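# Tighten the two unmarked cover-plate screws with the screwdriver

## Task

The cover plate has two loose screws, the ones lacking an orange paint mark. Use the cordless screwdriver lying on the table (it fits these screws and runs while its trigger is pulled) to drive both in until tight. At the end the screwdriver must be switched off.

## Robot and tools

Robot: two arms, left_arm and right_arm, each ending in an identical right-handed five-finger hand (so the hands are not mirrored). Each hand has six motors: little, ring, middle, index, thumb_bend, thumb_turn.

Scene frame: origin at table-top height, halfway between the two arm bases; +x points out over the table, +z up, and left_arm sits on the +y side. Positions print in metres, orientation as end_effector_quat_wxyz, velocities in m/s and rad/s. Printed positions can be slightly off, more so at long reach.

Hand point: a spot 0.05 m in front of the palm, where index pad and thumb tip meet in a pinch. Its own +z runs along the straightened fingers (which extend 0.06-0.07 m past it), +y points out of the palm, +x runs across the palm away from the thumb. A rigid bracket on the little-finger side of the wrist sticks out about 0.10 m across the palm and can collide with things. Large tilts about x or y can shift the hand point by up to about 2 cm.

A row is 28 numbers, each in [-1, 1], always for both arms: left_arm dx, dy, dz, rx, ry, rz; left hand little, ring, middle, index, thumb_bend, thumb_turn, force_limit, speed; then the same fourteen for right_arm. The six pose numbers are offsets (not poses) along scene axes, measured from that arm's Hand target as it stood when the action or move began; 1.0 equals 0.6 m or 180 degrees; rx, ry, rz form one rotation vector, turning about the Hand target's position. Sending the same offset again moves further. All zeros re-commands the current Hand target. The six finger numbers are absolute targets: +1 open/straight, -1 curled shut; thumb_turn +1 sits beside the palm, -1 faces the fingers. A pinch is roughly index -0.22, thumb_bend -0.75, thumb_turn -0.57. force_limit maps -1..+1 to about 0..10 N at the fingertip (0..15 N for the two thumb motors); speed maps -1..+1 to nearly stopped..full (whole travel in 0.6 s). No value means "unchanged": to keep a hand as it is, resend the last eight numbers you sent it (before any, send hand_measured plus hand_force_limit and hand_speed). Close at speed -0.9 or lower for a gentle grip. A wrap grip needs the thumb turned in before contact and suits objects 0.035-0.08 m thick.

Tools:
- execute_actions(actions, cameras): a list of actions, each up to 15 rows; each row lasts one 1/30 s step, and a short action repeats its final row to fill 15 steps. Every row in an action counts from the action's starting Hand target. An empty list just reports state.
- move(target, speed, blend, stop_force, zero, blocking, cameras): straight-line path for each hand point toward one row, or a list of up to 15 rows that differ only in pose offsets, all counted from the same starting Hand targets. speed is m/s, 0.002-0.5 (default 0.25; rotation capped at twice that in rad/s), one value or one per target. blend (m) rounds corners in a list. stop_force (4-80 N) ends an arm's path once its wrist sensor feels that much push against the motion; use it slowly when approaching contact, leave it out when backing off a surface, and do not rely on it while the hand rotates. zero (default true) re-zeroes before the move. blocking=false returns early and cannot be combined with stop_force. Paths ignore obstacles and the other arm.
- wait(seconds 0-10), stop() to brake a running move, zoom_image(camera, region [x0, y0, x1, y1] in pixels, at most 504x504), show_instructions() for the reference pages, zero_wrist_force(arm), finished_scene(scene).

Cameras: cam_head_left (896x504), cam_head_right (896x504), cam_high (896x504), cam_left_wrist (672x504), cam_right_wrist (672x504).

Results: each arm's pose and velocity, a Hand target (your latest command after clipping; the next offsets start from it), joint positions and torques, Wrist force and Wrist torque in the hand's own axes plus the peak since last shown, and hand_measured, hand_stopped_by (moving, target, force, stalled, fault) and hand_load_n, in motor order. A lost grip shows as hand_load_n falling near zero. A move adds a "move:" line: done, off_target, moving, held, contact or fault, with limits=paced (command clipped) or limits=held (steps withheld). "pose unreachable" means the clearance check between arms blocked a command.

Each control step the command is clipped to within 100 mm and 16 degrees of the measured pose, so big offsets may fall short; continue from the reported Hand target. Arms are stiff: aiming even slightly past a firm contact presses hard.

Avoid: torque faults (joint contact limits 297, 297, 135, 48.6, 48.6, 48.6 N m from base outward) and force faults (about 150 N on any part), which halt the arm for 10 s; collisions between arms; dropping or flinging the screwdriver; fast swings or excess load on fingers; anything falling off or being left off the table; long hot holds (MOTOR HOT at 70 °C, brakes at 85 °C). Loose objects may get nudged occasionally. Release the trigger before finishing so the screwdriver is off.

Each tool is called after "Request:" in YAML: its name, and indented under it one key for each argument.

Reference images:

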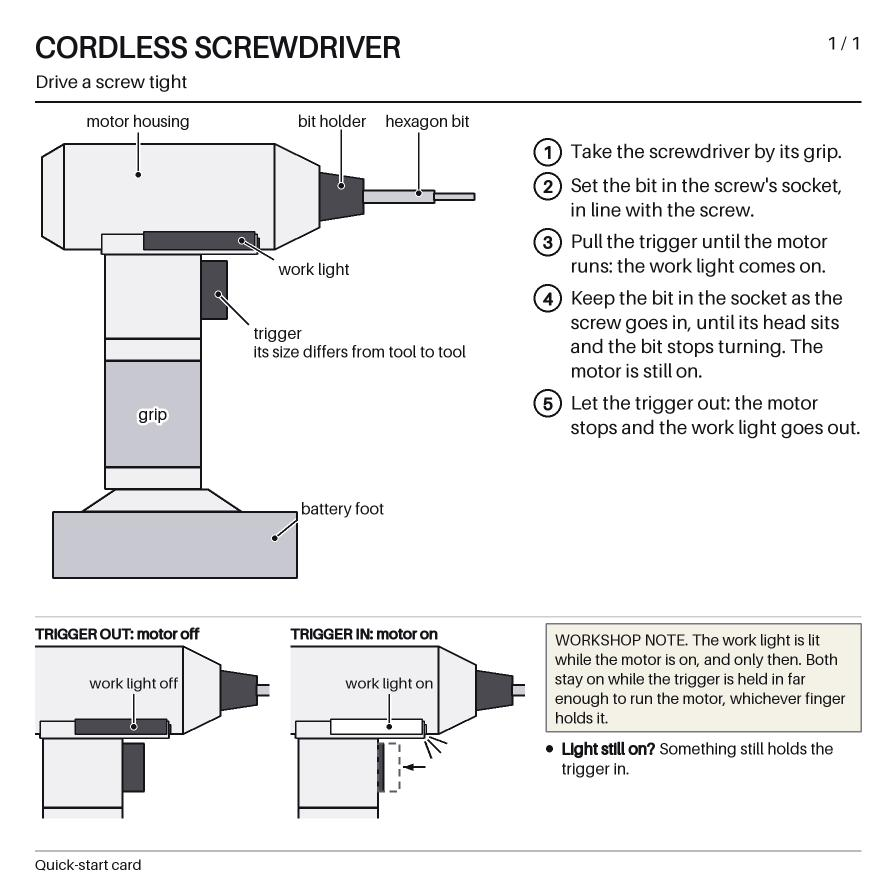

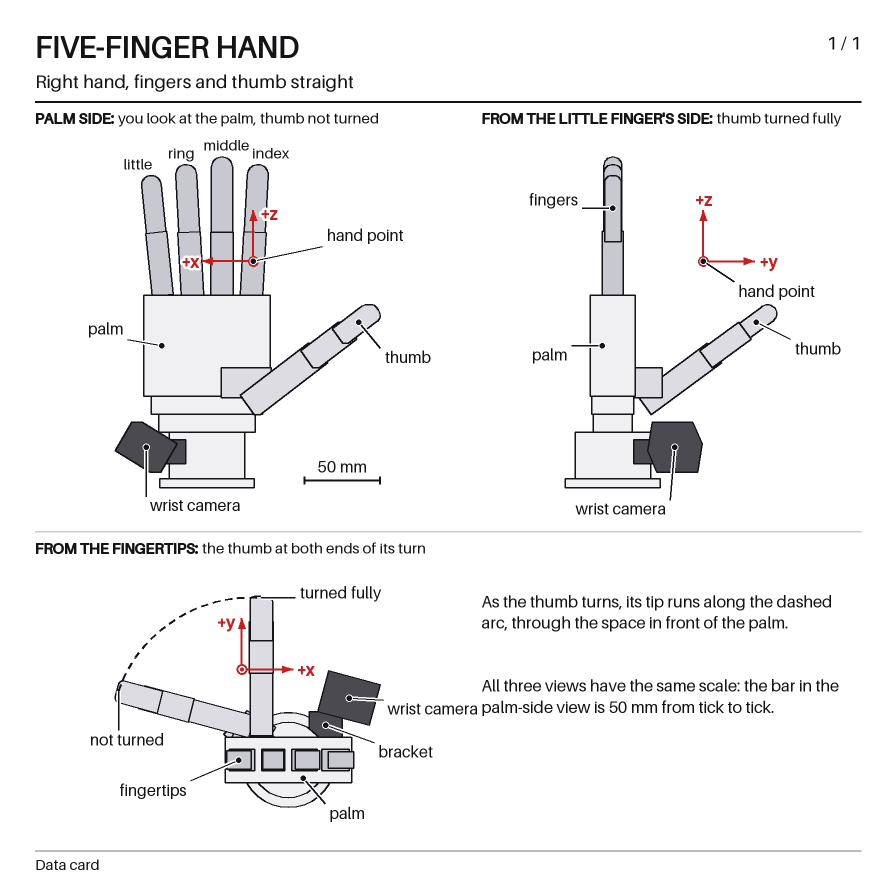

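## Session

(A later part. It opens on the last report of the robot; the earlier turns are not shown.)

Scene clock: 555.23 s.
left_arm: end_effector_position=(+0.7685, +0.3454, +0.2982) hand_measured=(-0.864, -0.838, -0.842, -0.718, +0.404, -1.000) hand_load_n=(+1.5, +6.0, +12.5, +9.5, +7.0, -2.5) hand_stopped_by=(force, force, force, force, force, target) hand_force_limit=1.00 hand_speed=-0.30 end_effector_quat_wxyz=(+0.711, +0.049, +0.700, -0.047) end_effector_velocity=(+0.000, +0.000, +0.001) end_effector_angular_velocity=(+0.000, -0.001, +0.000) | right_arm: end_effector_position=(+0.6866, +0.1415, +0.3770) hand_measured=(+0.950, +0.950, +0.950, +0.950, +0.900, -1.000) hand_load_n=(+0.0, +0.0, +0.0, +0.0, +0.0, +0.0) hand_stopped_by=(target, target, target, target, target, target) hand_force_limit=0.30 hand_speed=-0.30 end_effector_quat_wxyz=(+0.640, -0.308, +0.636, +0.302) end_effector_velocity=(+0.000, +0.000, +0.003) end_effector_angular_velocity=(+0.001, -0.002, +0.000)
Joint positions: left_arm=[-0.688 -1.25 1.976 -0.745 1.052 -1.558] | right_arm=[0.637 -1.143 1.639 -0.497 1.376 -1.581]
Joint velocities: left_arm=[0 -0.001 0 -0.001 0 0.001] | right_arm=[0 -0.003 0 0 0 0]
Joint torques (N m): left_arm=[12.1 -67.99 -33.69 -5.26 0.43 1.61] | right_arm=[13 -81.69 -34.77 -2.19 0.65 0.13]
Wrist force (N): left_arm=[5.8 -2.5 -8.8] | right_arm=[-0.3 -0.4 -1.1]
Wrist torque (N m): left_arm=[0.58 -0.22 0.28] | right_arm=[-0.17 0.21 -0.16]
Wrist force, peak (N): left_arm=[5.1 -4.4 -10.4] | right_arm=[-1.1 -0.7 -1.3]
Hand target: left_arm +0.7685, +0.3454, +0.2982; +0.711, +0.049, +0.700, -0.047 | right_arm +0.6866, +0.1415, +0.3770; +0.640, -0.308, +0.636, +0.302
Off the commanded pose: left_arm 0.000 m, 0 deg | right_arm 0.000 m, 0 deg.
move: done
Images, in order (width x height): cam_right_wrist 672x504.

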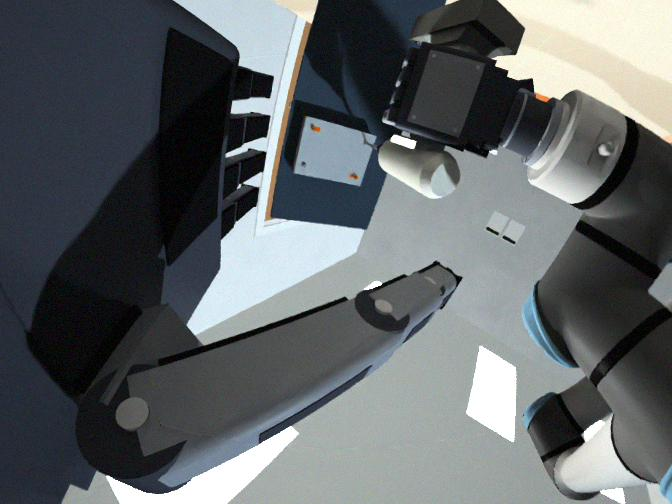

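Request:
move:
  target:
    - [-0.00857,-0.00636,0,0,0,0,-0.97,-0.97,-0.97,-0.5,-0.97,-1,1,-0.3,0,0,0,0,0,0,0.95,0.95,0.95,0.95,0.9,-1,0.3,-0.3]
    - [-0.01555,0.00298,0.00167,0,0,0,-0.97,-0.97,-0.97,-0.5,-0.97,-1,1,-0.3,0,0,0,0,0,0,0.95,0.95,0.95,0.95,0.9,-1,0.3,-0.3]
    - [-0.00498,0.01083,0.00167,0,0,0,-0.97,-0.97,-0.97,-0.5,-0.97,-1,1,-0.3,0,0,0,0,0,0,0.95,0.95,0.95,0.95,0.9,-1,0.3,-0.3]
  speed: 0.02
  cameras: []

Request:
move:
  target: [0.0070,-0.0094,0,0,0,0,-0.97,-0.97,-0.97,-0.5,-0.97,-1,1,-0.3,0,0,0,0,0,0,0.95,0.95,0.95,0.95,0.9,-1,0.3,-0.3]
  speed: 0.003
  stop_force: 4
  cameras: ["cam_right_wrist"]

Request:
zoom_image:
  camera: "cam_right_wrist"
  region: [358, 136, 374, 150]

Scene clock: 557.30 s.
left_arm: end_effector_position=(+0.7656, +0.3520, +0.2993) hand_measured=(-0.864, -0.838, -0.842, -0.500, +0.404, -1.000) hand_load_n=(+0.0, +4.5, +13.5, +0.0, +6.0, +2.5) hand_stopped_by=(force, force, force, target, force, target) hand_force_limit=1.00 hand_speed=-0.30 end_effector_quat_wxyz=(+0.711, +0.049, +0.700, -0.047) end_effector_velocity=(+0.000, +0.000, +0.000) end_effector_angular_velocity=(+0.000, +0.000, +0.001) | right_arm: end_effector_position=(+0.6866, +0.1415, +0.3770) hand_measured=(+0.950, +0.950, +0.950, +0.950, +0.900, -1.000) hand_load_n=(+0.0, +0.0, +0.0, +0.0, +0.0, +0.0) hand_stopped_by=(target, target, target, target, target, target) hand_force_limit=0.30 hand_speed=-0.30 end_effector_quat_wxyz=(+0.640, -0.308, +0.636, +0.302) end_effector_velocity=(+0.000, +0.000, +0.001) end_effector_angular_velocity=(+0.001, +0.000, +0.000)
Joint positions: left_arm=[-0.682 -1.258 1.985 -0.746 1.057 -1.558] | right_arm=[0.637 -1.143 1.639 -0.497 1.376 -1.581]
Joint velocities: left_arm=[-0.001 0 0 0 -0.002 0] | right_arm=[0 -0.001 0 0 0 0]
Joint torques (N m): left_arm=[-12.69 -58.84 -35.93 -1.4 -1.61 -3.13] | right_arm=[14.28 -81.24 -35.08 -2.13 0.58 0.1]
Wrist force (N): left_arm=[5.7 3.5 -2.7] | right_arm=[-0.8 -0.7 -1.2]
Wrist torque (N m): left_arm=[0.71 0.10 0.00] | right_arm=[-0.21 0.29 -0.20]
Wrist force, peak (N): left_arm=[5.6 -2.2 -9.0] | right_arm=[-0.4 -0.8 -1.5]
Hand target: left_arm +0.7655, +0.3519, +0.2993; +0.711, +0.049, +0.700, -0.047 | right_arm +0.6866, +0.1415, +0.3770; +0.640, -0.308, +0.636, +0.302
Off the commanded pose: left_arm 0.000 m, 0 deg | right_arm 0.000 m, 0 deg.
move: done
No camera images: "cameras" was empty.

Scene clock: 560.23 s.
left_arm: end_effector_position=(+0.7697, +0.3463, +0.2992) hand_measured=(-0.864, -0.838, -0.842, -0.500, +0.402, -1.000) hand_load_n=(+0.5, +6.0, +15.0, +0.0, +4.5, +0.0) hand_stopped_by=(force, force, force, target, force, target) hand_force_limit=1.00 hand_speed=-0.30 end_effector_quat_wxyz=(+0.711, +0.049, +0.700, -0.047) end_effector_velocity=(+0.000, +0.000, +0.000) end_effector_angular_velocity=(-0.001, +0.000, +0.000) | right_arm: end_effector_position=(+0.6866, +0.1415, +0.3770) hand_measured=(+0.950, +0.950, +0.950, +0.950, +0.900, -1.000) hand_load_n=(+0.0, +0.0, +0.0, +0.0, +0.0, +0.0) hand_stopped_by=(target, target, target, target, target, target) hand_force_limit=0.30 hand_speed=-0.30 end_effector_quat_wxyz=(+0.640, -0.308, +0.636, +0.302) end_effector_velocity=(-0.001, +0.000, +0.003) end_effector_angular_velocity=(+0.001, -0.002, +0.000)
Joint positions: left_arm=[-0.686 -1.25 1.973 -0.743 1.054 -1.558] | right_arm=[0.637 -1.143 1.639 -0.497 1.376 -1.581]
Joint velocities: left_arm=[0 0 0 -0.001 0 0] | right_arm=[0 -0.003 0 0 0 0]
Joint torques (N m): left_arm=[-10.73 -52.57 -43.57 -1.1 -0.05 2.17] | right_arm=[13.67 -81.45 -35.02 -1.93 0.69 0.13]
Wrist force (N): left_arm=[5.3 5.3 -5.7] | right_arm=[-0.6 -0.2 -1.1]
Wrist torque (N m): left_arm=[0.33 -0.05 -0.05] | right_arm=[-0.15 0.25 -0.18]
Wrist force, peak (N): left_arm=[5.5 5.5 -5.5] | right_arm=[-0.9 -0.6 -1.3]
Hand target: left_arm +0.7697, +0.3463, +0.2992; +0.711, +0.049, +0.700, -0.047 | right_arm +0.6866, +0.1415, +0.3770; +0.640, -0.308, +0.636, +0.302
Off the commanded pose: left_arm 0.000 m, 0 deg | right_arm 0.000 m, 0 deg.
move: done
Images, in order (width x height): cam_right_wrist 672x504.

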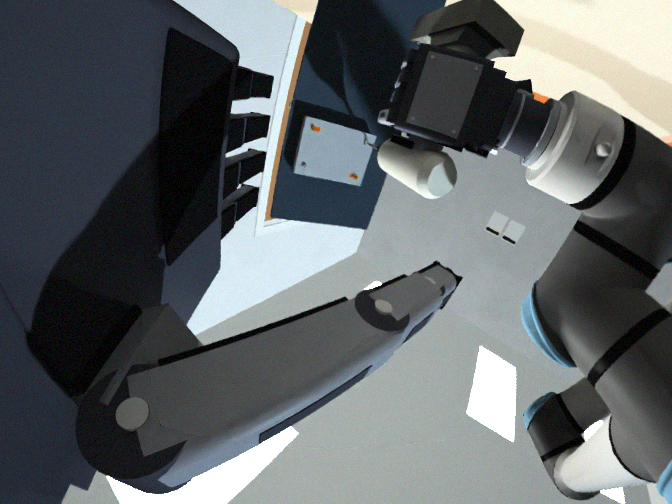

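Scaled by 31.500 from the camera's 672x504 image, which has a finer 960x720 frame.

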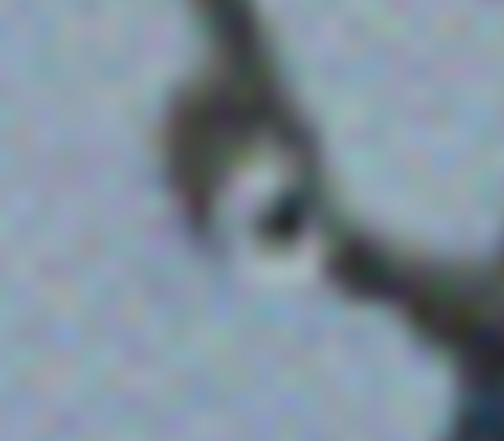

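Request:
move:
  target:
    - [-0.001,0.0013,0,0,0,0,-0.97,-0.97,-0.97,-0.5,-0.97,-1,1,-0.3,0,0,0,0,0,0,0.95,0.95,0.95,0.95,0.9,-1,0.3,-0.3]
    - [-0.0117,-0.0067,0,0,0,0,-0.97,-0.97,-0.97,-0.5,-0.97,-1,1,-0.3,0,0,0,0,0,0,0.95,0.95,0.95,0.95,0.9,-1,0.3,-0.3]
    - [0.00278,-0.02617,0,0,0,0,-0.97,-0.97,-0.97,-0.5,-0.97,-1,1,-0.3,0,0,0,0,0,0,0.95,0.95,0.95,0.95,0.9,-1,0.3,-0.3]
    - [0.01348,-0.01822,0,0,0,0,-0.97,-0.97,-0.97,-0.5,-0.97,-1,1,-0.3,0,0,0,0,0,0,0.95,0.95,0.95,0.95,0.9,-1,0.3,-0.3]
  speed: 0.02
  cameras: []

Request:
move:
  target: [-0.00695,0.00936,0,0,0,0,-0.97,-0.97,-0.97,-0.5,-0.97,-1,1,-0.3,0,0,0,0,0,0,0.95,0.95,0.95,0.95,0.9,-1,0.3,-0.3]
  speed: 0.003
  stop_force: 4
  cameras: []

Scene clock: 562.60 s.
left_arm: end_effector_position=(+0.7779, +0.3354, +0.2992) hand_measured=(-0.864, -0.838, -0.840, -0.500, +0.402, -1.000) hand_load_n=(+0.0, +6.5, +15.5, +0.0, +3.5, +1.0) hand_stopped_by=(force, force, force, target, force, target) hand_force_limit=1.00 hand_speed=-0.30 end_effector_quat_wxyz=(+0.711, +0.049, +0.700, -0.047) end_effector_velocity=(-0.001, -0.001, +0.000) end_effector_angular_velocity=(-0.001, -0.001, -0.001) | right_arm: end_effector_position=(+0.6866, +0.1415, +0.3770) hand_measured=(+0.950, +0.950, +0.950, +0.950, +0.900, -1.000) hand_load_n=(+0.0, +0.0, +0.0, +0.0, +0.0, +0.0) hand_stopped_by=(target, target, target, target, target, target) hand_force_limit=0.30 hand_speed=-0.30 end_effector_quat_wxyz=(+0.640, -0.308, +0.636, +0.302) end_effector_velocity=(+0.000, +0.000, +0.001) end_effector_angular_velocity=(+0.001, -0.001, +0.000)
Joint positions: left_arm=[-0.692 -1.233 1.95 -0.735 1.048 -1.557] | right_arm=[0.637 -1.143 1.639 -0.497 1.376 -1.581]
Joint velocities: left_arm=[-0.002 0 0 0 -0.002 -0.001] | right_arm=[0 -0.001 0 0 0 0]
Joint torques (N m): left_arm=[-12.72 -65.01 -36.01 -1.39 -1.28 -2.77] | right_arm=[13.02 -80.65 -34.65 -2.15 0.6 0.27]
Wrist force (N): left_arm=[5.6 3.6 -2.5] | right_arm=[-0.5 -0.5 -1.4]
Wrist torque (N m): left_arm=[0.71 0.12 -0.01] | right_arm=[-0.17 0.26 -0.17]
Wrist force, peak (N): left_arm=[5.6 5.4 -5.7] | right_arm=[-0.6 -0.6 -1.6]
Hand target: left_arm +0.7778, +0.3353, +0.2992; +0.711, +0.049, +0.700, -0.047 | right_arm +0.6866, +0.1415, +0.3770; +0.640, -0.308, +0.636, +0.302
Off the commanded pose: left_arm 0.000 m, 0 deg | right_arm 0.000 m, 0 deg.
move: done
No camera images: "cameras" was empty.

Scene clock: 565.50 s.
left_arm: end_effector_position=(+0.7736, +0.3410, +0.2992) hand_measured=(-0.864, -0.838, -0.840, -0.500, +0.402, -1.000) hand_load_n=(+0.0, +3.5, +14.5, +0.0, +4.5, +4.0) hand_stopped_by=(force, force, force, target, force, target) hand_force_limit=1.00 hand_speed=-0.30 end_effector_quat_wxyz=(+0.711, +0.049, +0.700, -0.047) end_effector_velocity=(+0.000, +0.001, +0.000) end_effector_angular_velocity=(+0.000, +0.000, +0.001) | right_arm: end_effector_position=(+0.6866, +0.1415, +0.3770) hand_measured=(+0.950, +0.950, +0.950, +0.950, +0.900, -1.000) hand_load_n=(+0.0, +0.0, +0.0, +0.0, +0.0, +0.0) hand_stopped_by=(target, target, target, target, target, target) hand_force_limit=0.30 hand_speed=-0.30 end_effector_quat_wxyz=(+0.640, -0.308, +0.636, +0.302) end_effector_velocity=(+0.000, +0.000, -0.001) end_effector_angular_velocity=(-0.001, +0.001, -0.001)
Joint positions: left_arm=[-0.689 -1.242 1.962 -0.739 1.051 -1.558] | right_arm=[0.637 -1.143 1.639 -0.497 1.376 -1.581]
Joint velocities: left_arm=[0.001 0 0 0 -0.001 0] | right_arm=[0 0.001 0 0.001 0 0]
Joint torques (N m): left_arm=[6.07 -68.01 -32.87 -5.32 0.3 -3.01] | right_arm=[13.65 -80.6 -35.09 -2.11 0.63 0.2]
Wrist force (N): left_arm=[5.9 2.3 -1.6] | right_arm=[-0.4 -0.4 -1.1]
Wrist torque (N m): left_arm=[0.82 0.13 0.02] | right_arm=[-0.19 0.21 -0.16]
Wrist force, peak (N): left_arm=[6.2 3.5 -2.5] | right_arm=[-0.9 -0.2 -1.5]
Hand target: left_arm +0.7736, +0.3410, +0.2992; +0.711, +0.049, +0.700, -0.047 | right_arm +0.6866, +0.1415, +0.3770; +0.640, -0.308, +0.636, +0.302
Off the commanded pose: left_arm 0.000 m, 0 deg | right_arm 0.000 m, 0 deg.
move: done
No camera images: "cameras" was empty.

Request:
move:
  target: [-0.00298,0.00401,0,0,0,0,-0.97,-0.97,-0.97,-0.5,-0.97,-1,1,-0.3,0,0,0,0,0,0,0.95,0.95,0.95,0.95,0.9,-1,0.3,-0.3]
  speed: 0.002
  stop_force: 4
  zero: false
  cameras: []

Scene clock: 567.67 s.
left_arm: end_effector_position=(+0.7718, +0.3434, +0.2992) hand_measured=(-0.864, -0.838, -0.840, -0.500, +0.402, -1.000) hand_load_n=(+0.0, +1.5, +14.0, +0.0, +4.5, +4.0) hand_stopped_by=(force, force, force, target, force, target) hand_force_limit=1.00 hand_speed=-0.30 end_effector_quat_wxyz=(+0.711, +0.049, +0.700, -0.047) end_effector_velocity=(+0.000, +0.000, +0.001) end_effector_angular_velocity=(-0.002, +0.000, +0.000) | right_arm: end_effector_position=(+0.6866, +0.1415, +0.3770) hand_measured=(+0.950, +0.950, +0.950, +0.950, +0.900, -1.000) hand_load_n=(+0.0, +0.0, +0.0, +0.0, +0.0, +0.0) hand_stopped_by=(target, target, target, target, target, target) hand_force_limit=0.30 hand_speed=-0.30 end_effector_quat_wxyz=(+0.640, -0.308, +0.636, +0.302) end_effector_velocity=(+0.000, +0.000, +0.000) end_effector_angular_velocity=(+0.000, +0.000, +0.000)
Joint positions: left_arm=[-0.687 -1.245 1.967 -0.741 1.052 -1.558] | right_arm=[0.637 -1.143 1.639 -0.497 1.376 -1.581]
Joint velocities: left_arm=[0 -0.001 0 0 0 -0.002] | right_arm=[0 0 0 0.001 0 0]
Joint torques (N m): left_arm=[5.33 -71.77 -29.91 -5.58 1.74 -3.24] | right_arm=[14.29 -81.51 -35.02 -2.35 0.7 0.05]
Wrist force (N): left_arm=[6.0 2.1 -1.5] | right_arm=[-0.9 -0.4 -1.1]
Wrist torque (N m): left_arm=[0.78 0.14 0.01] | right_arm=[-0.18 0.30 -0.19]
Wrist force, peak (N): left_arm=[6.0 2.8 -1.9] | right_arm=[-0.9 -0.6 -1.5]
Hand target: left_arm +0.7718, +0.3434, +0.2992; +0.711, +0.049, +0.700, -0.047 | right_arm +0.6866, +0.1415, +0.3770; +0.640, -0.308, +0.636, +0.302
Off the commanded pose: left_arm 0.000 m, 0 deg | right_arm 0.000 m, 0 deg.
move: done
No camera images: "cameras" was empty.

Request:
wait:
  seconds: 0
  cameras: ["cam_right_wrist"]

Request:
zoom_image:
  camera: "cam_right_wrist"
  region: [358, 136, 374, 150]

Scene clock: 567.77 s.
left_arm: end_effector_position=(+0.7718, +0.3434, +0.2992) hand_measured=(-0.864, -0.838, -0.840, -0.500, +0.402, -1.000) hand_load_n=(+0.0, +1.5, +14.5, +0.0, +4.5, +4.0) hand_stopped_by=(force, force, force, target, force, target) hand_force_limit=1.00 hand_speed=-0.30 end_effector_quat_wxyz=(+0.711, +0.049, +0.700, -0.047) end_effector_velocity=(+0.000, +0.001, +0.000) end_effector_angular_velocity=(+0.001, +0.000, +0.002) | right_arm: end_effector_position=(+0.6866, +0.1415, +0.3770) hand_measured=(+0.950, +0.950, +0.950, +0.950, +0.900, -1.000) hand_load_n=(+0.0, +0.0, +0.0, +0.0, +0.0, -0.5) hand_stopped_by=(target, target, target, target, target, target) hand_force_limit=0.30 hand_speed=-0.30 end_effector_quat_wxyz=(+0.640, -0.308, +0.636, +0.302) end_effector_velocity=(+0.000, +0.000, -0.002) end_effector_angular_velocity=(-0.002, +0.002, +0.000)
Joint positions: left_arm=[-0.687 -1.245 1.967 -0.741 1.052 -1.558] | right_arm=[0.637 -1.143 1.639 -0.497 1.376 -1.581]
Joint velocities: left_arm=[0.001 0.001 0 0 0 0.001] | right_arm=[0 0.002 0 0 0 0]
Joint torques (N m): left_arm=[7.89 -69.77 -31.89 -5.3 1.47 -3.06] | right_arm=[14 -80.39 -35.49 -2.17 0.72 0.24]
Wrist force (N): left_arm=[6.0 2.4 -1.5] | right_arm=[-0.5 -0.4 -1.0]
Wrist torque (N m): left_arm=[0.83 0.14 0.01] | right_arm=[-0.18 0.22 -0.17]
Wrist force, peak (N): left_arm=[6.0 2.7 -1.2] | right_arm=[-0.8 -0.4 -1.2]
Hand target: left_arm +0.7718, +0.3434, +0.2992; +0.711, +0.049, +0.700, -0.047 | right_arm +0.6866, +0.1415, +0.3770; +0.640, -0.308, +0.636, +0.302
Off the commanded pose: left_arm 0.000 m, 0 deg | right_arm 0.000 m, 0 deg.
Images, in order (width x height): cam_right_wrist 672x504.

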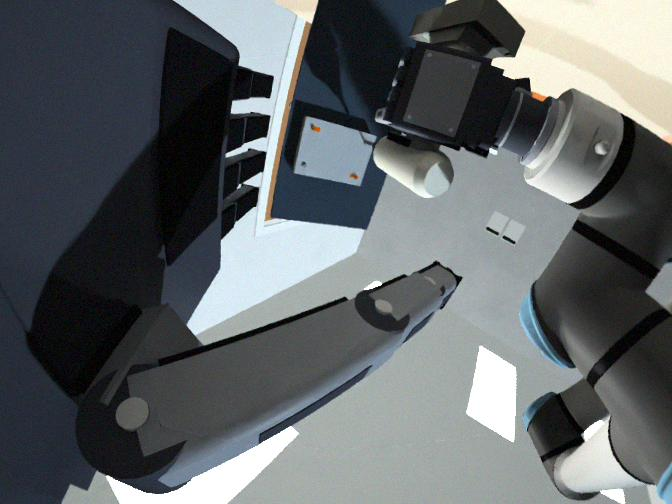

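Scaled by 31.500 from the camera's 672x504 image, which has a finer 960x720 frame.

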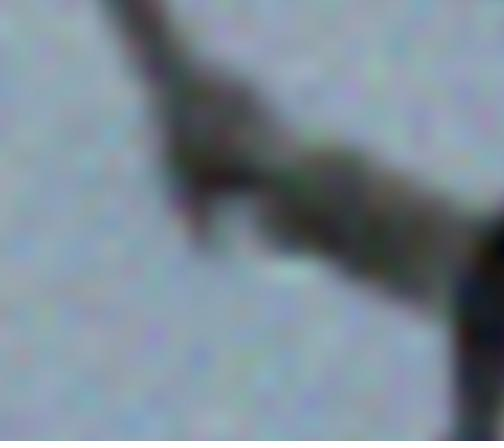

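Request:
move:
  target:
    - [0.003,-0.004,0,0,0,0,-0.97,-0.97,-0.97,-0.5,-0.97,-1,1,-0.3,0,0,0,0,0,0,0.95,0.95,0.95,0.95,0.9,-1,0.3,-0.3]
    - [-0.024,-0.024,0,0,0,0,-0.97,-0.97,-0.97,-0.5,-0.97,-1,1,-0.3,0,0,0,0,0,0,0.95,0.95,0.95,0.95,0.9,-1,0.3,-0.3]
  speed: 0.02
  cameras: []

Request:
move:
  target: [0,0,0,0,0,0,-1,-1,-1,-0.5,-1,-1,1,-0.6,0,0,0,0,0,0,0.95,0.95,0.95,0.95,0.9,-1,0.3,-0.3]
  cameras: ["cam_right_wrist","cam_left_wrist"]

Request:
zoom_image:
  camera: "cam_right_wrist"
  region: [358, 130, 398, 160]

Scene clock: 570.03 s.
left_arm: end_effector_position=(+0.7573, +0.3289, +0.2992) hand_measured=(-0.864, -0.838, -0.840, -0.500, +0.402, -1.000) hand_load_n=(+0.0, +1.5, +14.0, +0.0, +4.5, +3.5) hand_stopped_by=(force, force, force, target, force, target) hand_force_limit=1.00 hand_speed=-0.30 end_effector_quat_wxyz=(+0.711, +0.049, +0.700, -0.047) end_effector_velocity=(+0.001, +0.001, +0.000) end_effector_angular_velocity=(-0.002, +0.000, -0.001) | right_arm: end_effector_position=(+0.6866, +0.1415, +0.3770) hand_measured=(+0.950, +0.950, +0.950, +0.950, +0.900, -1.000) hand_load_n=(+0.0, +0.0, +0.0, +0.0, +0.0, +0.0) hand_stopped_by=(target, target, target, target, target, target) hand_force_limit=0.30 hand_speed=-0.30 end_effector_quat_wxyz=(+0.640, -0.308, +0.636, +0.302) end_effector_velocity=(+0.000, +0.000, +0.000) end_effector_angular_velocity=(+0.000, -0.001, +0.000)
Joint positions: left_arm=[-0.72 -1.256 1.983 -0.746 1.02 -1.557] | right_arm=[0.637 -1.143 1.639 -0.497 1.376 -1.581]
Joint velocities: left_arm=[0.002 0 0 -0.001 0.002 -0.002] | right_arm=[0 0 0 -0.001 0 0]
Joint torques (N m): left_arm=[7.53 -55.23 -39.69 -4.91 1.49 4.26] | right_arm=[12.98 -81.59 -35.45 -2.31 0.73 0.22]
Wrist force (N): left_arm=[5.6 3.8 -2.4] | right_arm=[-0.4 -0.4 -1.2]
Wrist torque (N m): left_arm=[0.75 0.11 -0.01] | right_arm=[-0.17 0.22 -0.17]
Wrist force, peak (N): left_arm=[6.2 3.7 -2.6] | right_arm=[-1.0 -0.6 -1.4]
Hand target: left_arm +0.7574, +0.3290, +0.2992; +0.711, +0.049, +0.700, -0.047 | right_arm +0.6866, +0.1415, +0.3770; +0.640, -0.308, +0.636, +0.302
Off the commanded pose: left_arm 0.000 m, 0 deg | right_arm 0.000 m, 0 deg.
move: done
No camera images: "cameras" was empty.

Scene clock: 570.73 s.
left_arm: end_effector_position=(+0.7574, +0.3290, +0.2993) hand_measured=(-0.920, -0.856, -0.840, -0.500, +0.252, -1.000) hand_load_n=(+9.0, +8.0, +13.5, +0.0, +14.5, +12.5) hand_stopped_by=(force, force, force, target, force, target) hand_force_limit=1.00 hand_speed=-0.60 end_effector_quat_wxyz=(+0.711, +0.049, +0.700, -0.047) end_effector_velocity=(+0.000, +0.001, +0.000) end_effector_angular_velocity=(-0.001, +0.000, +0.002) | right_arm: end_effector_position=(+0.6866, +0.1415, +0.3770) hand_measured=(+0.950, +0.950, +0.950, +0.950, +0.900, -1.000) hand_load_n=(+0.0, +0.0, +0.0, +0.0, +0.0, +0.0) hand_stopped_by=(target, target, target, target, target, target) hand_force_limit=0.30 hand_speed=-0.30 end_effector_quat_wxyz=(+0.640, -0.308, +0.636, +0.302) end_effector_velocity=(+0.000, +0.000, +0.001) end_effector_angular_velocity=(+0.000, +0.000, +0.000)
Joint positions: left_arm=[-0.72 -1.256 1.983 -0.746 1.02 -1.557] | right_arm=[0.637 -1.143 1.639 -0.497 1.376 -1.581]
Joint velocities: left_arm=[0.001 0 0 0 -0.001 -0.001] | right_arm=[0 -0.001 0 0.001 0 0]
Joint torques (N m): left_arm=[7.97 -41.26 -49.71 -0.98 2.69 4.05] | right_arm=[13.52 -81.92 -35.69 -2.45 0.69 0.3]
Wrist force (N): left_arm=[6.0 3.3 -2.5] | right_arm=[-0.4 -0.5 -1.2]
Wrist torque (N m): left_arm=[0.67 0.06 0.00] | right_arm=[-0.18 0.23 -0.17]
Wrist force, peak (N): left_arm=[6.2 3.1 -3.0] | right_arm=[-0.8 -0.6 -1.4]
Hand target: left_arm +0.7574, +0.3290, +0.2992; +0.711, +0.049, +0.700, -0.047 | right_arm +0.6866, +0.1415, +0.3770; +0.640, -0.308, +0.636, +0.302
Off the commanded pose: left_arm 0.000 m, 0 deg | right_arm 0.000 m, 0 deg.
move: done
Images, in order (width x height): cam_left_wrist 672x504, cam_right_wrist 672x504.

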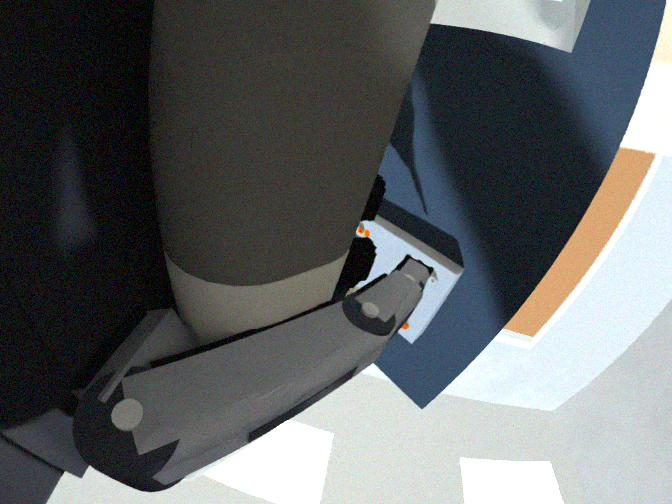

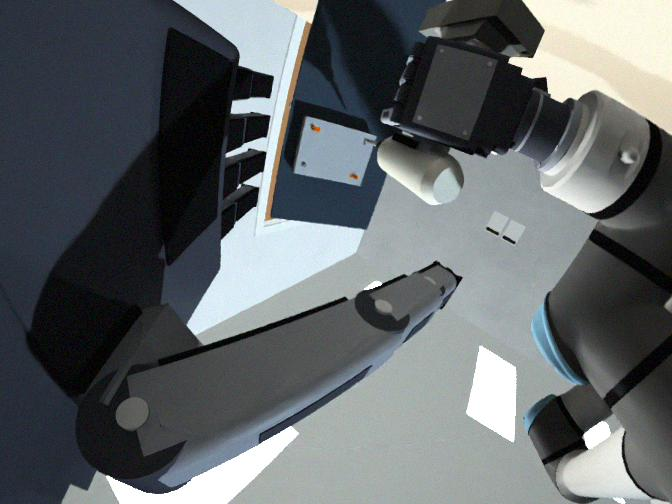

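Scaled by 12.600 from the camera's 672x504 image, which has a finer 960x720 frame.

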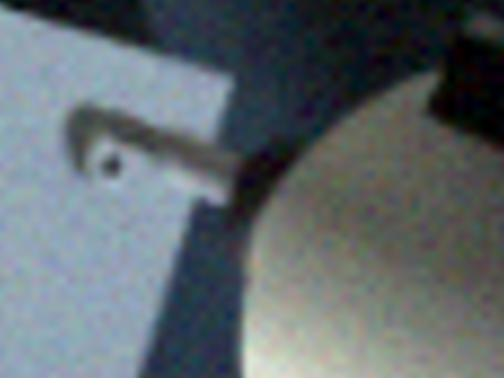

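Request:
move:
  target:
    - [0.01193,-0.01605,0.01467,0,0,0,-1,-1,-1,-0.5,-1,-1,1,-0.6,0,0,0,0,0,0,0.95,0.95,0.95,0.95,0.9,-1,0.3,-0.3]
    - [0.03508,0.00113,0.01467,0,0,0,-1,-1,-1,-0.5,-1,-1,1,-0.6,0,0,0,0,0,0,0.95,0.95,0.95,0.95,0.9,-1,0.3,-0.3]
  speed: 0.03
  cameras: []

Request:
move:
  target: [0.0134,0.00994,0,0,0,0,-1,-1,-1,-0.72,-1,-1,1,-0.3,0,0,0,0,0,0,0.95,0.95,0.95,0.95,0.9,-1,0.3,-0.3]
  speed: 0.004
  stop_force: 8
  cameras: ["cam_right_wrist"]

Request:
wait:
  seconds: 0.3
  cameras: []

Request:
zoom_image:
  camera: "cam_right_wrist"
  region: [355, 127, 385, 152]

Scene clock: 572.33 s.
left_arm: end_effector_position=(+0.7786, +0.3296, +0.3080) hand_measured=(-0.920, -0.856, -0.840, -0.500, +0.254, -1.000) hand_load_n=(+9.0, +7.5, +13.0, +0.0, +15.0, +12.5) hand_stopped_by=(force, force, force, target, force, target) hand_force_limit=1.00 hand_speed=-0.60 end_effector_quat_wxyz=(+0.711, +0.049, +0.700, -0.047) end_effector_velocity=(-0.001, -0.002, +0.000) end_effector_angular_velocity=(+0.001, +0.000, -0.001) | right_arm: end_effector_position=(+0.6866, +0.1415, +0.3770) hand_measured=(+0.950, +0.950, +0.950, +0.950, +0.900, -1.000) hand_load_n=(+0.0, +0.0, +0.0, +0.0, +0.0, +0.0) hand_stopped_by=(target, target, target, target, target, target) hand_force_limit=0.30 hand_speed=-0.30 end_effector_quat_wxyz=(+0.640, -0.308, +0.636, +0.302) end_effector_velocity=(+0.000, +0.000, -0.001) end_effector_angular_velocity=(-0.001, +0.000, +0.000)
Joint positions: left_arm=[-0.698 -1.24 1.938 -0.718 1.042 -1.557] | right_arm=[0.637 -1.143 1.639 -0.497 1.376 -1.581]
Joint velocities: left_arm=[-0.003 0 0 0 -0.002 0.001] | right_arm=[0 0.001 0 0 0 0]
Joint torques (N m): left_arm=[-24.7 -73.4 -30.6 -1.74 -2.54 -3.16] | right_arm=[14.5 -81.2 -35.4 -2.33 0.67 0.3]
Wrist force (N): left_arm=[5.6 3.3 -2.3] | right_arm=[-0.5 -0.7 -1.0]
Wrist torque (N m): left_arm=[0.66 0.11 -0.01] | right_arm=[-0.23 0.23 -0.18]
Wrist force, peak (N): left_arm=[6.3 3.7 -2.7] | right_arm=[-0.7 -0.4 -1.5]
Hand target: left_arm +0.7785, +0.3296, +0.3080; +0.711, +0.049, +0.700, -0.047 | right_arm +0.6866, +0.1415, +0.3770; +0.640, -0.308, +0.636, +0.302
Off the commanded pose: left_arm 0.000 m, 0 deg | right_arm 0.000 m, 0 deg.
move: done
No camera images: "cameras" was empty.

Scene clock: 574.10 s.
left_arm: end_effector_position=(+0.7806, +0.3312, +0.3080) hand_measured=(-0.920, -0.856, -0.840, -0.714, +0.254, -1.000) hand_load_n=(+10.5, +8.0, +13.0, +9.5, +15.0, +10.5) hand_stopped_by=(force, force, force, force, force, target) hand_force_limit=1.00 hand_speed=-0.30 end_effector_quat_wxyz=(+0.711, +0.049, +0.700, -0.047) end_effector_velocity=(+0.000, +0.000, +0.000) end_effector_angular_velocity=(-0.001, +0.000, -0.001) | right_arm: end_effector_position=(+0.6866, +0.1415, +0.3770) hand_measured=(+0.950, +0.950, +0.950, +0.950, +0.900, -1.000) hand_load_n=(+0.0, +0.0, +0.0, +0.0, +0.0, +0.0) hand_stopped_by=(target, target, target, target, target, target) hand_force_limit=0.30 hand_speed=-0.30 end_effector_quat_wxyz=(+0.640, -0.308, +0.636, +0.302) end_effector_velocity=(+0.000, +0.000, +0.000) end_effector_angular_velocity=(-0.001, +0.000, +0.000)
Joint positions: left_arm=[-0.694 -1.238 1.936 -0.717 1.045 -1.557] | right_arm=[0.637 -1.143 1.639 -0.497 1.376 -1.581]
Joint velocities: left_arm=[0 0 0 0 0 -0.001] | right_arm=[0 0 0 0 0 0]
Joint torques (N m): left_arm=[-12.72 -80.43 -28.12 -6.88 -2.1 -3.36] | right_arm=[14.38 -79.96 -35.23 -2.38 0.68 0.1]
Wrist force (N): left_arm=[6.2 1.6 -6.9] | right_arm=[-0.7 -0.4 -0.8]
Wrist torque (N m): left_arm=[0.45 -0.09 0.07] | right_arm=[-0.19 0.26 -0.19]
Wrist force, peak (N): left_arm=[7.4 -2.5 -13.1] | right_arm=[-0.8 -0.5 -1.6]
Hand target: left_arm +0.7805, +0.3312, +0.3080; +0.711, +0.049, +0.700, -0.047 | right_arm +0.6866, +0.1415, +0.3770; +0.640, -0.308, +0.636, +0.302
Off the commanded pose: left_arm 0.007 m, 0 deg | right_arm 0.000 m, 0 deg.
move: contact (left_arm)
Images, in order (width x height): cam_right_wrist 672x504.

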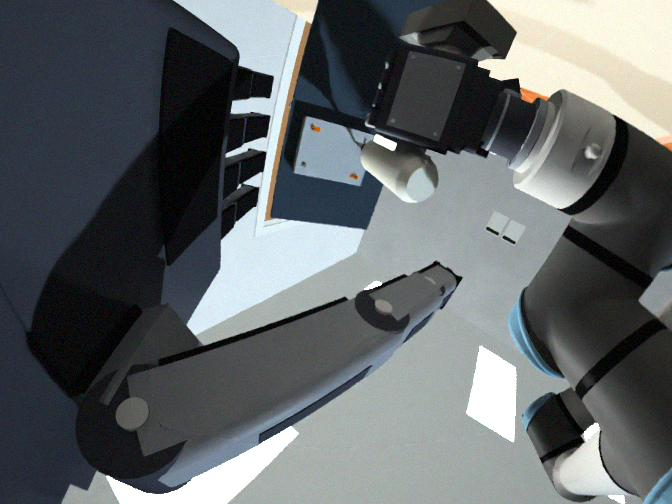

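Scene clock: 574.40 s.
left_arm: end_effector_position=(+0.7805, +0.3312, +0.3080) hand_measured=(-0.920, -0.856, -0.840, -0.714, +0.254, -1.000) hand_load_n=(+10.0, +8.0, +13.0, +9.0, +15.0, +10.5) hand_stopped_by=(force, force, force, force, force, target) hand_force_limit=1.00 hand_speed=-0.30 end_effector_quat_wxyz=(+0.711, +0.049, +0.700, -0.047) end_effector_velocity=(+0.000, +0.000, -0.001) end_effector_angular_velocity=(+0.001, +0.001, +0.000) | right_arm: end_effector_position=(+0.6866, +0.1415, +0.3770) hand_measured=(+0.950, +0.950, +0.950, +0.950, +0.900, -1.000) hand_load_n=(+0.0, +0.0, +0.0, +0.0, +0.0, +0.0) hand_stopped_by=(target, target, target, target, target, target) hand_force_limit=0.30 hand_speed=-0.30 end_effector_quat_wxyz=(+0.640, -0.308, +0.636, +0.302) end_effector_velocity=(+0.000, +0.000, -0.001) end_effector_angular_velocity=(-0.001, +0.001, +0.000)
Joint positions: left_arm=[-0.694 -1.238 1.936 -0.717 1.045 -1.557] | right_arm=[0.637 -1.143 1.639 -0.497 1.376 -1.581]
Joint velocities: left_arm=[0 0.001 0 0 0 0] | right_arm=[0 0.001 0 0 0 0]
Joint torques (N m): left_arm=[-10.79 -80.94 -26.62 -6.68 -1.85 -3.14] | right_arm=[13.89 -81.39 -35.59 -2.3 0.59 0.25]
Wrist force (N): left_arm=[5.8 2.1 -6.4] | right_arm=[-0.3 -0.3 -1.1]
Wrist torque (N m): left_arm=[0.52 -0.02 0.06] | right_arm=[-0.16 0.20 -0.15]
Wrist force, peak (N): left_arm=[6.0 1.8 -7.2] | right_arm=[-0.5 -0.4 -1.3]
Hand target: left_arm +0.7805, +0.3312, +0.3080; +0.711, +0.049, +0.700, -0.047 | right_arm +0.6866, +0.1415, +0.3770; +0.640, -0.308, +0.636, +0.302
Off the commanded pose: left_arm 0.007 m, 0 deg | right_arm 0.000 m, 0 deg.
wait: 0.30 s; at rest by 0.17 s
No camera images: "cameras" was empty.

Scaled by 16.800 from the camera's 672x504 image, which has a finer 960x720 frame.

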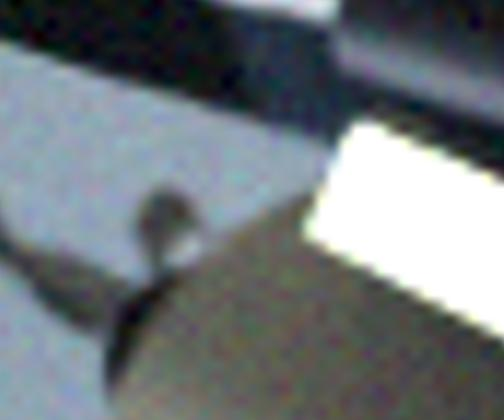

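Request:
move:
  target:
    - [-0.0107,-0.0080,0,0,0,0,-1,-1,-1,-0.72,-1,-1,1,-0.3,0,0,0,0,0,0,0.95,0.95,0.95,0.95,0.9,-1,0.3,-0.3]
    - [-0.00993,-0.009,-0.0062,0.00497,-0.00669,0.0017,-1,-1,-1,-0.72,-1,-1,1,-0.3,0,0,0,0,0,0,0.95,0.95,0.95,0.95,0.9,-1,0.3,-0.3]
  speed: 0.03
  cameras: []

Request:
move:
  target: [0.0201,0.0149,0,0,0,0,-1,-1,-1,-0.72,-1,-1,1,-0.3,0,0,0,0,0,0,0.95,0.95,0.95,0.95,0.9,-1,0.3,-0.3]
  speed: 0.004
  stop_force: 8
  cameras: ["cam_right_wrist"]

Request:
wait:
  seconds: 0.3
  cameras: []

Request:
zoom_image:
  camera: "cam_right_wrist"
  region: [355, 127, 385, 152]

Scene clock: 575.90 s.
left_arm: end_effector_position=(+0.7745, +0.3259, +0.3041) hand_measured=(-0.920, -0.856, -0.840, -0.714, +0.254, -1.000) hand_load_n=(+10.0, +8.5, +13.5, +9.5, +14.5, +10.5) hand_stopped_by=(force, force, force, force, force, target) hand_force_limit=1.00 hand_speed=-0.30 end_effector_quat_wxyz=(+0.718, +0.053, +0.693, -0.039) end_effector_velocity=(+0.000, +0.000, -0.001) end_effector_angular_velocity=(-0.002, +0.004, -0.001) | right_arm: end_effector_position=(+0.6866, +0.1415, +0.3770) hand_measured=(+0.950, +0.950, +0.950, +0.950, +0.900, -1.000) hand_load_n=(+0.0, +0.0, +0.0, +0.0, +0.0, +0.0) hand_stopped_by=(target, target, target, target, target, target) hand_force_limit=0.30 hand_speed=-0.30 end_effector_quat_wxyz=(+0.640, -0.308, +0.636, +0.302) end_effector_velocity=(+0.000, +0.000, +0.000) end_effector_angular_velocity=(+0.000, +0.000, +0.000)
Joint positions: left_arm=[-0.707 -1.233 1.952 -0.76 1.028 -1.527] | right_arm=[0.637 -1.143 1.639 -0.497 1.376 -1.581]
Joint velocities: left_arm=[0 -0.001 0 0.005 0 -0.005] | right_arm=[0 0 0 0 0 0]
Joint torques (N m): left_arm=[-8.27 -73.97 -38.01 0.11 0.46 -3] | right_arm=[13.71 -81.39 -35.54 -2.52 0.71 0.12]
Wrist force (N): left_arm=[5.8 3.7 -2.3] | right_arm=[-0.5 -0.6 -1.1]
Wrist torque (N m): left_arm=[0.74 0.08 0.01] | right_arm=[-0.20 0.22 -0.18]
Wrist force, peak (N): left_arm=[6.2 1.7 -6.9] | right_arm=[-0.8 -0.5 -1.5]
Hand target: left_arm +0.7746, +0.3258, +0.3043; +0.718, +0.053, +0.693, -0.039 | right_arm +0.6866, +0.1415, +0.3770; +0.640, -0.308, +0.636, +0.302
Off the commanded pose: left_arm 0.000 m, 0 deg | right_arm 0.000 m, 0 deg.
move: done
No camera images: "cameras" was empty.

Scene clock: 579.43 s.
left_arm: end_effector_position=(+0.7818, +0.3312, +0.3042) hand_measured=(-0.920, -0.856, -0.840, -0.714, +0.254, -1.000) hand_load_n=(+11.0, +8.5, +13.0, +9.5, +15.0, +10.0) hand_stopped_by=(force, force, force, force, force, target) hand_force_limit=1.00 hand_speed=-0.30 end_effector_quat_wxyz=(+0.718, +0.053, +0.693, -0.039) end_effector_velocity=(+0.000, +0.001, +0.000) end_effector_angular_velocity=(+0.000, +0.000, +0.001) | right_arm: end_effector_position=(+0.6866, +0.1415, +0.3770) hand_measured=(+0.950, +0.950, +0.950, +0.950, +0.900, -1.000) hand_load_n=(+0.0, +0.0, +0.0, +0.0, +0.0, +0.0) hand_stopped_by=(target, target, target, target, target, target) hand_force_limit=0.30 hand_speed=-0.30 end_effector_quat_wxyz=(+0.640, -0.308, +0.636, +0.302) end_effector_velocity=(+0.000, +0.000, +0.001) end_effector_angular_velocity=(+0.000, +0.000, +0.000)
Joint positions: left_arm=[-0.693 -1.227 1.942 -0.756 1.042 -1.528] | right_arm=[0.637 -1.143 1.639 -0.497 1.376 -1.581]
Joint velocities: left_arm=[0.001 0 0 0 0 0] | right_arm=[0 -0.001 0 0.001 0 0]
Joint torques (N m): left_arm=[-7.43 -77.24 -28.05 -6.56 -2 -2.72] | right_arm=[14.15 -81.06 -35.2 -2.37 0.62 0.16]
Wrist force (N): left_arm=[5.6 0.8 -8.7] | right_arm=[-1.0 -0.5 -1.0]
Wrist torque (N m): left_arm=[0.42 -0.14 0.13] | right_arm=[-0.20 0.30 -0.21]
Wrist force, peak (N): left_arm=[5.3 -1.7 -13.4] | right_arm=[-0.9 -0.8 -1.4]
Hand target: left_arm +0.7818, +0.3312, +0.3043; +0.718, +0.053, +0.693, -0.039 | right_arm +0.6866, +0.1415, +0.3770; +0.640, -0.308, +0.636, +0.302
Off the commanded pose: left_arm 0.006 m, 0 deg | right_arm 0.000 m, 0 deg.
move: contact (left_arm)
Images, in order (width x height): cam_right_wrist 672x504.

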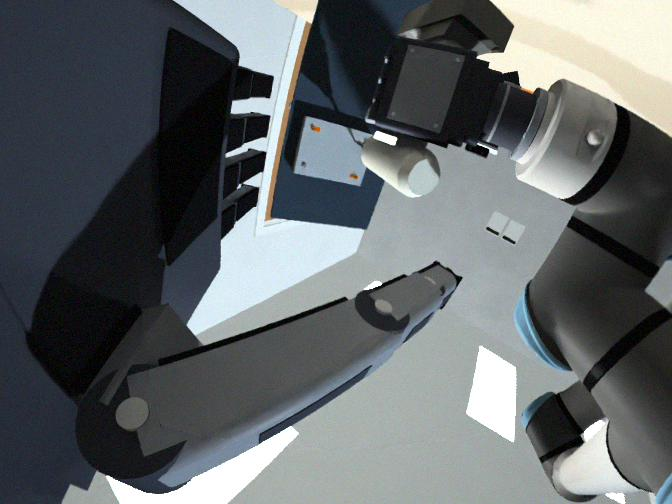

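Scene clock: 579.73 s.
left_arm: end_effector_position=(+0.7818, +0.3312, +0.3043) hand_measured=(-0.920, -0.856, -0.840, -0.714, +0.254, -1.000) hand_load_n=(+11.0, +8.5, +13.0, +9.0, +14.5, +10.0) hand_stopped_by=(force, force, force, force, force, target) hand_force_limit=1.00 hand_speed=-0.30 end_effector_quat_wxyz=(+0.718, +0.053, +0.693, -0.039) end_effector_velocity=(+0.000, +0.001, +0.000) end_effector_angular_velocity=(+0.001, +0.000, +0.001) | right_arm: end_effector_position=(+0.6866, +0.1415, +0.3770) hand_measured=(+0.950, +0.950, +0.950, +0.950, +0.900, -1.000) hand_load_n=(+0.0, +0.0, +0.0, +0.0, +0.0, +0.0) hand_stopped_by=(target, target, target, target, target, target) hand_force_limit=0.30 hand_speed=-0.30 end_effector_quat_wxyz=(+0.640, -0.308, +0.636, +0.302) end_effector_velocity=(+0.000, +0.000, +0.000) end_effector_angular_velocity=(+0.000, +0.000, +0.000)
Joint positions: left_arm=[-0.693 -1.227 1.942 -0.756 1.042 -1.528] | right_arm=[0.637 -1.143 1.639 -0.497 1.376 -1.581]
Joint velocities: left_arm=[0.001 0 0 0 0 0.001] | right_arm=[0 0 0 -0.001 0 0]
Joint torques (N m): left_arm=[-12.64 -81.46 -28.4 -6.29 -1.51 -2.92] | right_arm=[14.87 -82.48 -34.83 -2.61 0.63 0.12]
Wrist force (N): left_arm=[5.1 1.0 -8.5] | right_arm=[-0.6 -0.1 -1.1]
Wrist torque (N m): left_arm=[0.45 -0.06 0.10] | right_arm=[-0.13 0.25 -0.17]
Wrist force, peak (N): left_arm=[5.6 1.3 -8.7] | right_arm=[-0.8 -0.4 -1.3]
Hand target: left_arm +0.7818, +0.3312, +0.3043; +0.718, +0.053, +0.693, -0.039 | right_arm +0.6866, +0.1415, +0.3770; +0.640, -0.308, +0.636, +0.302
Off the commanded pose: left_arm 0.006 m, 0 deg | right_arm 0.000 m, 0 deg.
wait: 0.30 s; at rest by 0.17 s
No camera images: "cameras" was empty.

Scaled by 16.800 from the camera's 672x504 image, which has a finer 960x720 frame.

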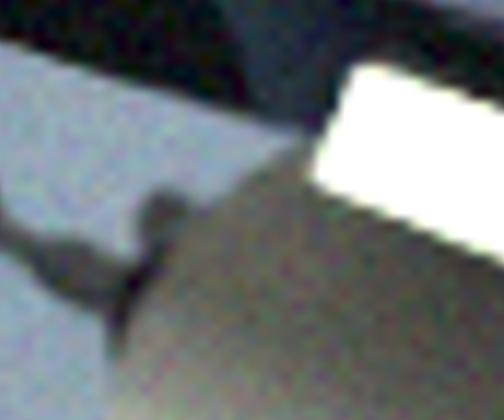

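Request:
move:
  target:
    - [-0.0107,-0.0080,0,0,0,0,-1,-1,-1,-0.72,-1,-1,1,-0.3,0,0,0,0,0,0,0.95,0.95,0.95,0.95,0.9,-1,0.3,-0.3]
    - [-0.0107,-0.0080,-0.0083,0.00662,-0.00892,-0.001,-1,-1,-1,-0.72,-1,-1,1,-0.3,0,0,0,0,0,0,0.95,0.95,0.95,0.95,0.9,-1,0.3,-0.3]
  speed: 0.03
  cameras: []

Request:
move:
  target: [0.0201,0.0149,0,0,0,0,-1,-1,-1,-0.72,-1,-1,1,-0.3,0,0,0,0,0,0,0.95,0.95,0.95,0.95,0.9,-1,0.3,-0.3]
  speed: 0.004
  stop_force: 8
  cameras: ["cam_right_wrist"]

Request:
wait:
  seconds: 0.3
  cameras: []

Request:
zoom_image:
  camera: "cam_right_wrist"
  region: [345, 127, 375, 152]

Scene clock: 581.23 s.
left_arm: end_effector_position=(+0.7754, +0.3264, +0.2990) hand_measured=(-0.920, -0.856, -0.840, -0.714, +0.254, -1.000) hand_load_n=(+10.5, +8.5, +13.5, +9.5, +14.5, +10.5) hand_stopped_by=(force, force, force, force, force, target) hand_force_limit=1.00 hand_speed=-0.30 end_effector_quat_wxyz=(+0.727, +0.062, +0.683, -0.032) end_effector_velocity=(+0.000, +0.000, -0.001) end_effector_angular_velocity=(-0.001, +0.005, +0.000) | right_arm: end_effector_position=(+0.6866, +0.1415, +0.3770) hand_measured=(+0.950, +0.950, +0.950, +0.950, +0.900, -1.000) hand_load_n=(+0.0, +0.0, +0.0, +0.0, +0.0, -0.5) hand_stopped_by=(target, target, target, target, target, target) hand_force_limit=0.30 hand_speed=-0.30 end_effector_quat_wxyz=(+0.640, -0.308, +0.636, +0.302) end_effector_velocity=(+0.000, +0.000, +0.002) end_effector_angular_velocity=(+0.001, -0.001, +0.000)
Joint positions: left_arm=[-0.702 -1.221 1.965 -0.814 1.038 -1.489] | right_arm=[0.637 -1.143 1.639 -0.497 1.376 -1.581]
Joint velocities: left_arm=[0 0 0 0.005 0 -0.005] | right_arm=[0 -0.002 0 0 0 0]
Joint torques (N m): left_arm=[2.44 -74.53 -42.6 -0.17 -0.57 -2.97] | right_arm=[14.86 -80.79 -35.49 -2.58 0.73 0.12]
Wrist force (N): left_arm=[6.1 3.2 -2.7] | right_arm=[-0.7 -0.2 -1.0]
Wrist torque (N m): left_arm=[0.68 0.05 0.00] | right_arm=[-0.15 0.26 -0.17]
Wrist force, peak (N): left_arm=[5.5 0.9 -9.0] | right_arm=[-0.7 -0.6 -1.7]
Hand target: left_arm +0.7754, +0.3264, +0.2993; +0.727, +0.062, +0.683, -0.032 | right_arm +0.6866, +0.1415, +0.3770; +0.640, -0.308, +0.636, +0.302
Off the commanded pose: left_arm 0.000 m, 0 deg | right_arm 0.000 m, 0 deg.
move: done
No camera images: "cameras" was empty.

Scene clock: 584.80 s.
left_arm: end_effector_position=(+0.7829, +0.3319, +0.2992) hand_measured=(-0.920, -0.856, -0.840, -0.714, +0.254, -1.000) hand_load_n=(+11.0, +8.5, +14.0, +9.5, +14.0, +10.5) hand_stopped_by=(force, force, force, force, force, target) hand_force_limit=1.00 hand_speed=-0.30 end_effector_quat_wxyz=(+0.727, +0.062, +0.683, -0.032) end_effector_velocity=(+0.000, -0.001, +0.001) end_effector_angular_velocity=(+0.000, -0.001, -0.002) | right_arm: end_effector_position=(+0.6866, +0.1415, +0.3770) hand_measured=(+0.950, +0.950, +0.950, +0.950, +0.900, -1.000) hand_load_n=(+0.0, +0.0, +0.0, +0.0, +0.5, +0.0) hand_stopped_by=(target, target, target, target, target, target) hand_force_limit=0.30 hand_speed=-0.30 end_effector_quat_wxyz=(+0.640, -0.308, +0.636, +0.302) end_effector_velocity=(+0.000, +0.000, +0.000) end_effector_angular_velocity=(+0.000, +0.000, +0.000)
Joint positions: left_arm=[-0.688 -1.214 1.955 -0.81 1.052 -1.49] | right_arm=[0.637 -1.143 1.639 -0.497 1.376 -1.581]
Joint velocities: left_arm=[-0.001 0 0 -0.001 0.001 0.001] | right_arm=[0 -0.001 0 0.001 0 0]
Joint torques (N m): left_arm=[-8.09 -81.58 -24.96 -6.66 -3.71 -2.2] | right_arm=[14.09 -80.69 -35.02 -2.56 0.71 0.08]
Wrist force (N): left_arm=[6.1 -3.5 -7.2] | right_arm=[-1.0 -0.5 -1.1]
Wrist torque (N m): left_arm=[0.84 -0.01 0.20] | right_arm=[-0.20 0.30 -0.20]
Wrist force, peak (N): left_arm=[6.1 -7.0 -10.7] | right_arm=[-1.1 -0.8 -1.2]
Hand target: left_arm +0.7829, +0.3319, +0.2993; +0.727, +0.062, +0.683, -0.032 | right_arm +0.6866, +0.1415, +0.3770; +0.640, -0.308, +0.636, +0.302
Off the commanded pose: left_arm 0.006 m, 0 deg | right_arm 0.000 m, 0 deg.
move: contact (left_arm)
Images, in order (width x height): cam_right_wrist 672x504.

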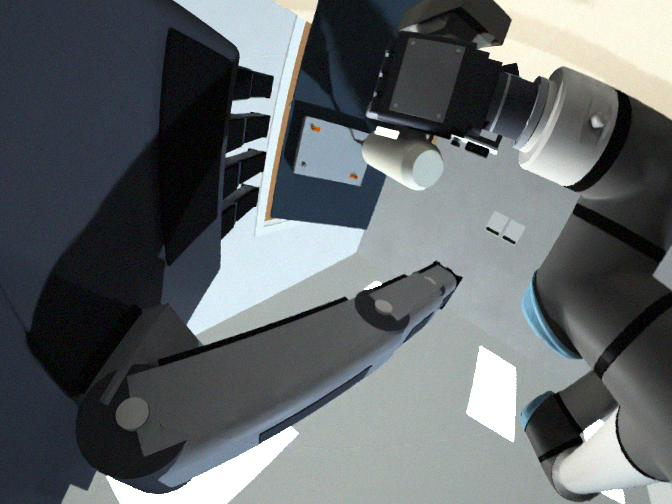

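Scene clock: 585.10 s.
left_arm: end_effector_position=(+0.7829, +0.3319, +0.2993) hand_measured=(-0.920, -0.856, -0.840, -0.714, +0.254, -1.000) hand_load_n=(+10.5, +8.5, +14.0, +9.5, +14.5, +10.5) hand_stopped_by=(force, force, force, force, force, target) hand_force_limit=1.00 hand_speed=-0.30 end_effector_quat_wxyz=(+0.727, +0.062, +0.683, -0.032) end_effector_velocity=(+0.000, +0.000, +0.000) end_effector_angular_velocity=(+0.000, +0.000, +0.000) | right_arm: end_effector_position=(+0.6866, +0.1415, +0.3770) hand_measured=(+0.950, +0.950, +0.950, +0.950, +0.900, -1.000) hand_load_n=(+0.0, +0.0, +0.0, +0.0, +0.0, +0.0) hand_stopped_by=(target, target, target, target, target, target) hand_force_limit=0.30 hand_speed=-0.30 end_effector_quat_wxyz=(+0.640, -0.308, +0.636, +0.302) end_effector_velocity=(+0.000, +0.000, +0.000) end_effector_angular_velocity=(+0.000, +0.001, +0.000)
Joint positions: left_arm=[-0.688 -1.214 1.955 -0.81 1.052 -1.49] | right_arm=[0.637 -1.143 1.639 -0.497 1.376 -1.581]
Joint velocities: left_arm=[0 0 0 0 0.001 0] | right_arm=[0 0 0 0.001 0 0]
Joint torques (N m): left_arm=[-6.37 -80.17 -26.17 -6.34 -3.42 -1.8] | right_arm=[14.94 -80.4 -34.95 -2.67 0.73 0.19]
Wrist force (N): left_arm=[6.1 -3.2 -7.0] | right_arm=[-0.8 -0.2 -1.2]
Wrist torque (N m): left_arm=[0.86 -0.02 0.19] | right_arm=[-0.13 0.28 -0.18]
Wrist force, peak (N): left_arm=[6.3 -3.4 -7.3] | right_arm=[-0.8 -0.7 -1.3]
Hand target: left_arm +0.7829, +0.3319, +0.2993; +0.727, +0.062, +0.683, -0.032 | right_arm +0.6866, +0.1415, +0.3770; +0.640, -0.308, +0.636, +0.302
Off the commanded pose: left_arm 0.006 m, 0 deg | right_arm 0.000 m, 0 deg.
wait: 0.30 s; at rest by 0.17 s
No camera images: "cameras" was empty.

Scaled by 16.800 from the camera's 672x504 image, which has a finer 960x720 frame.

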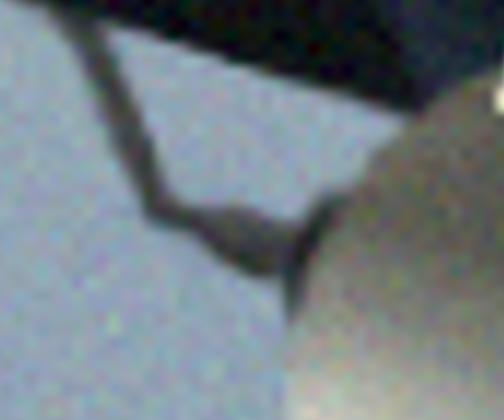

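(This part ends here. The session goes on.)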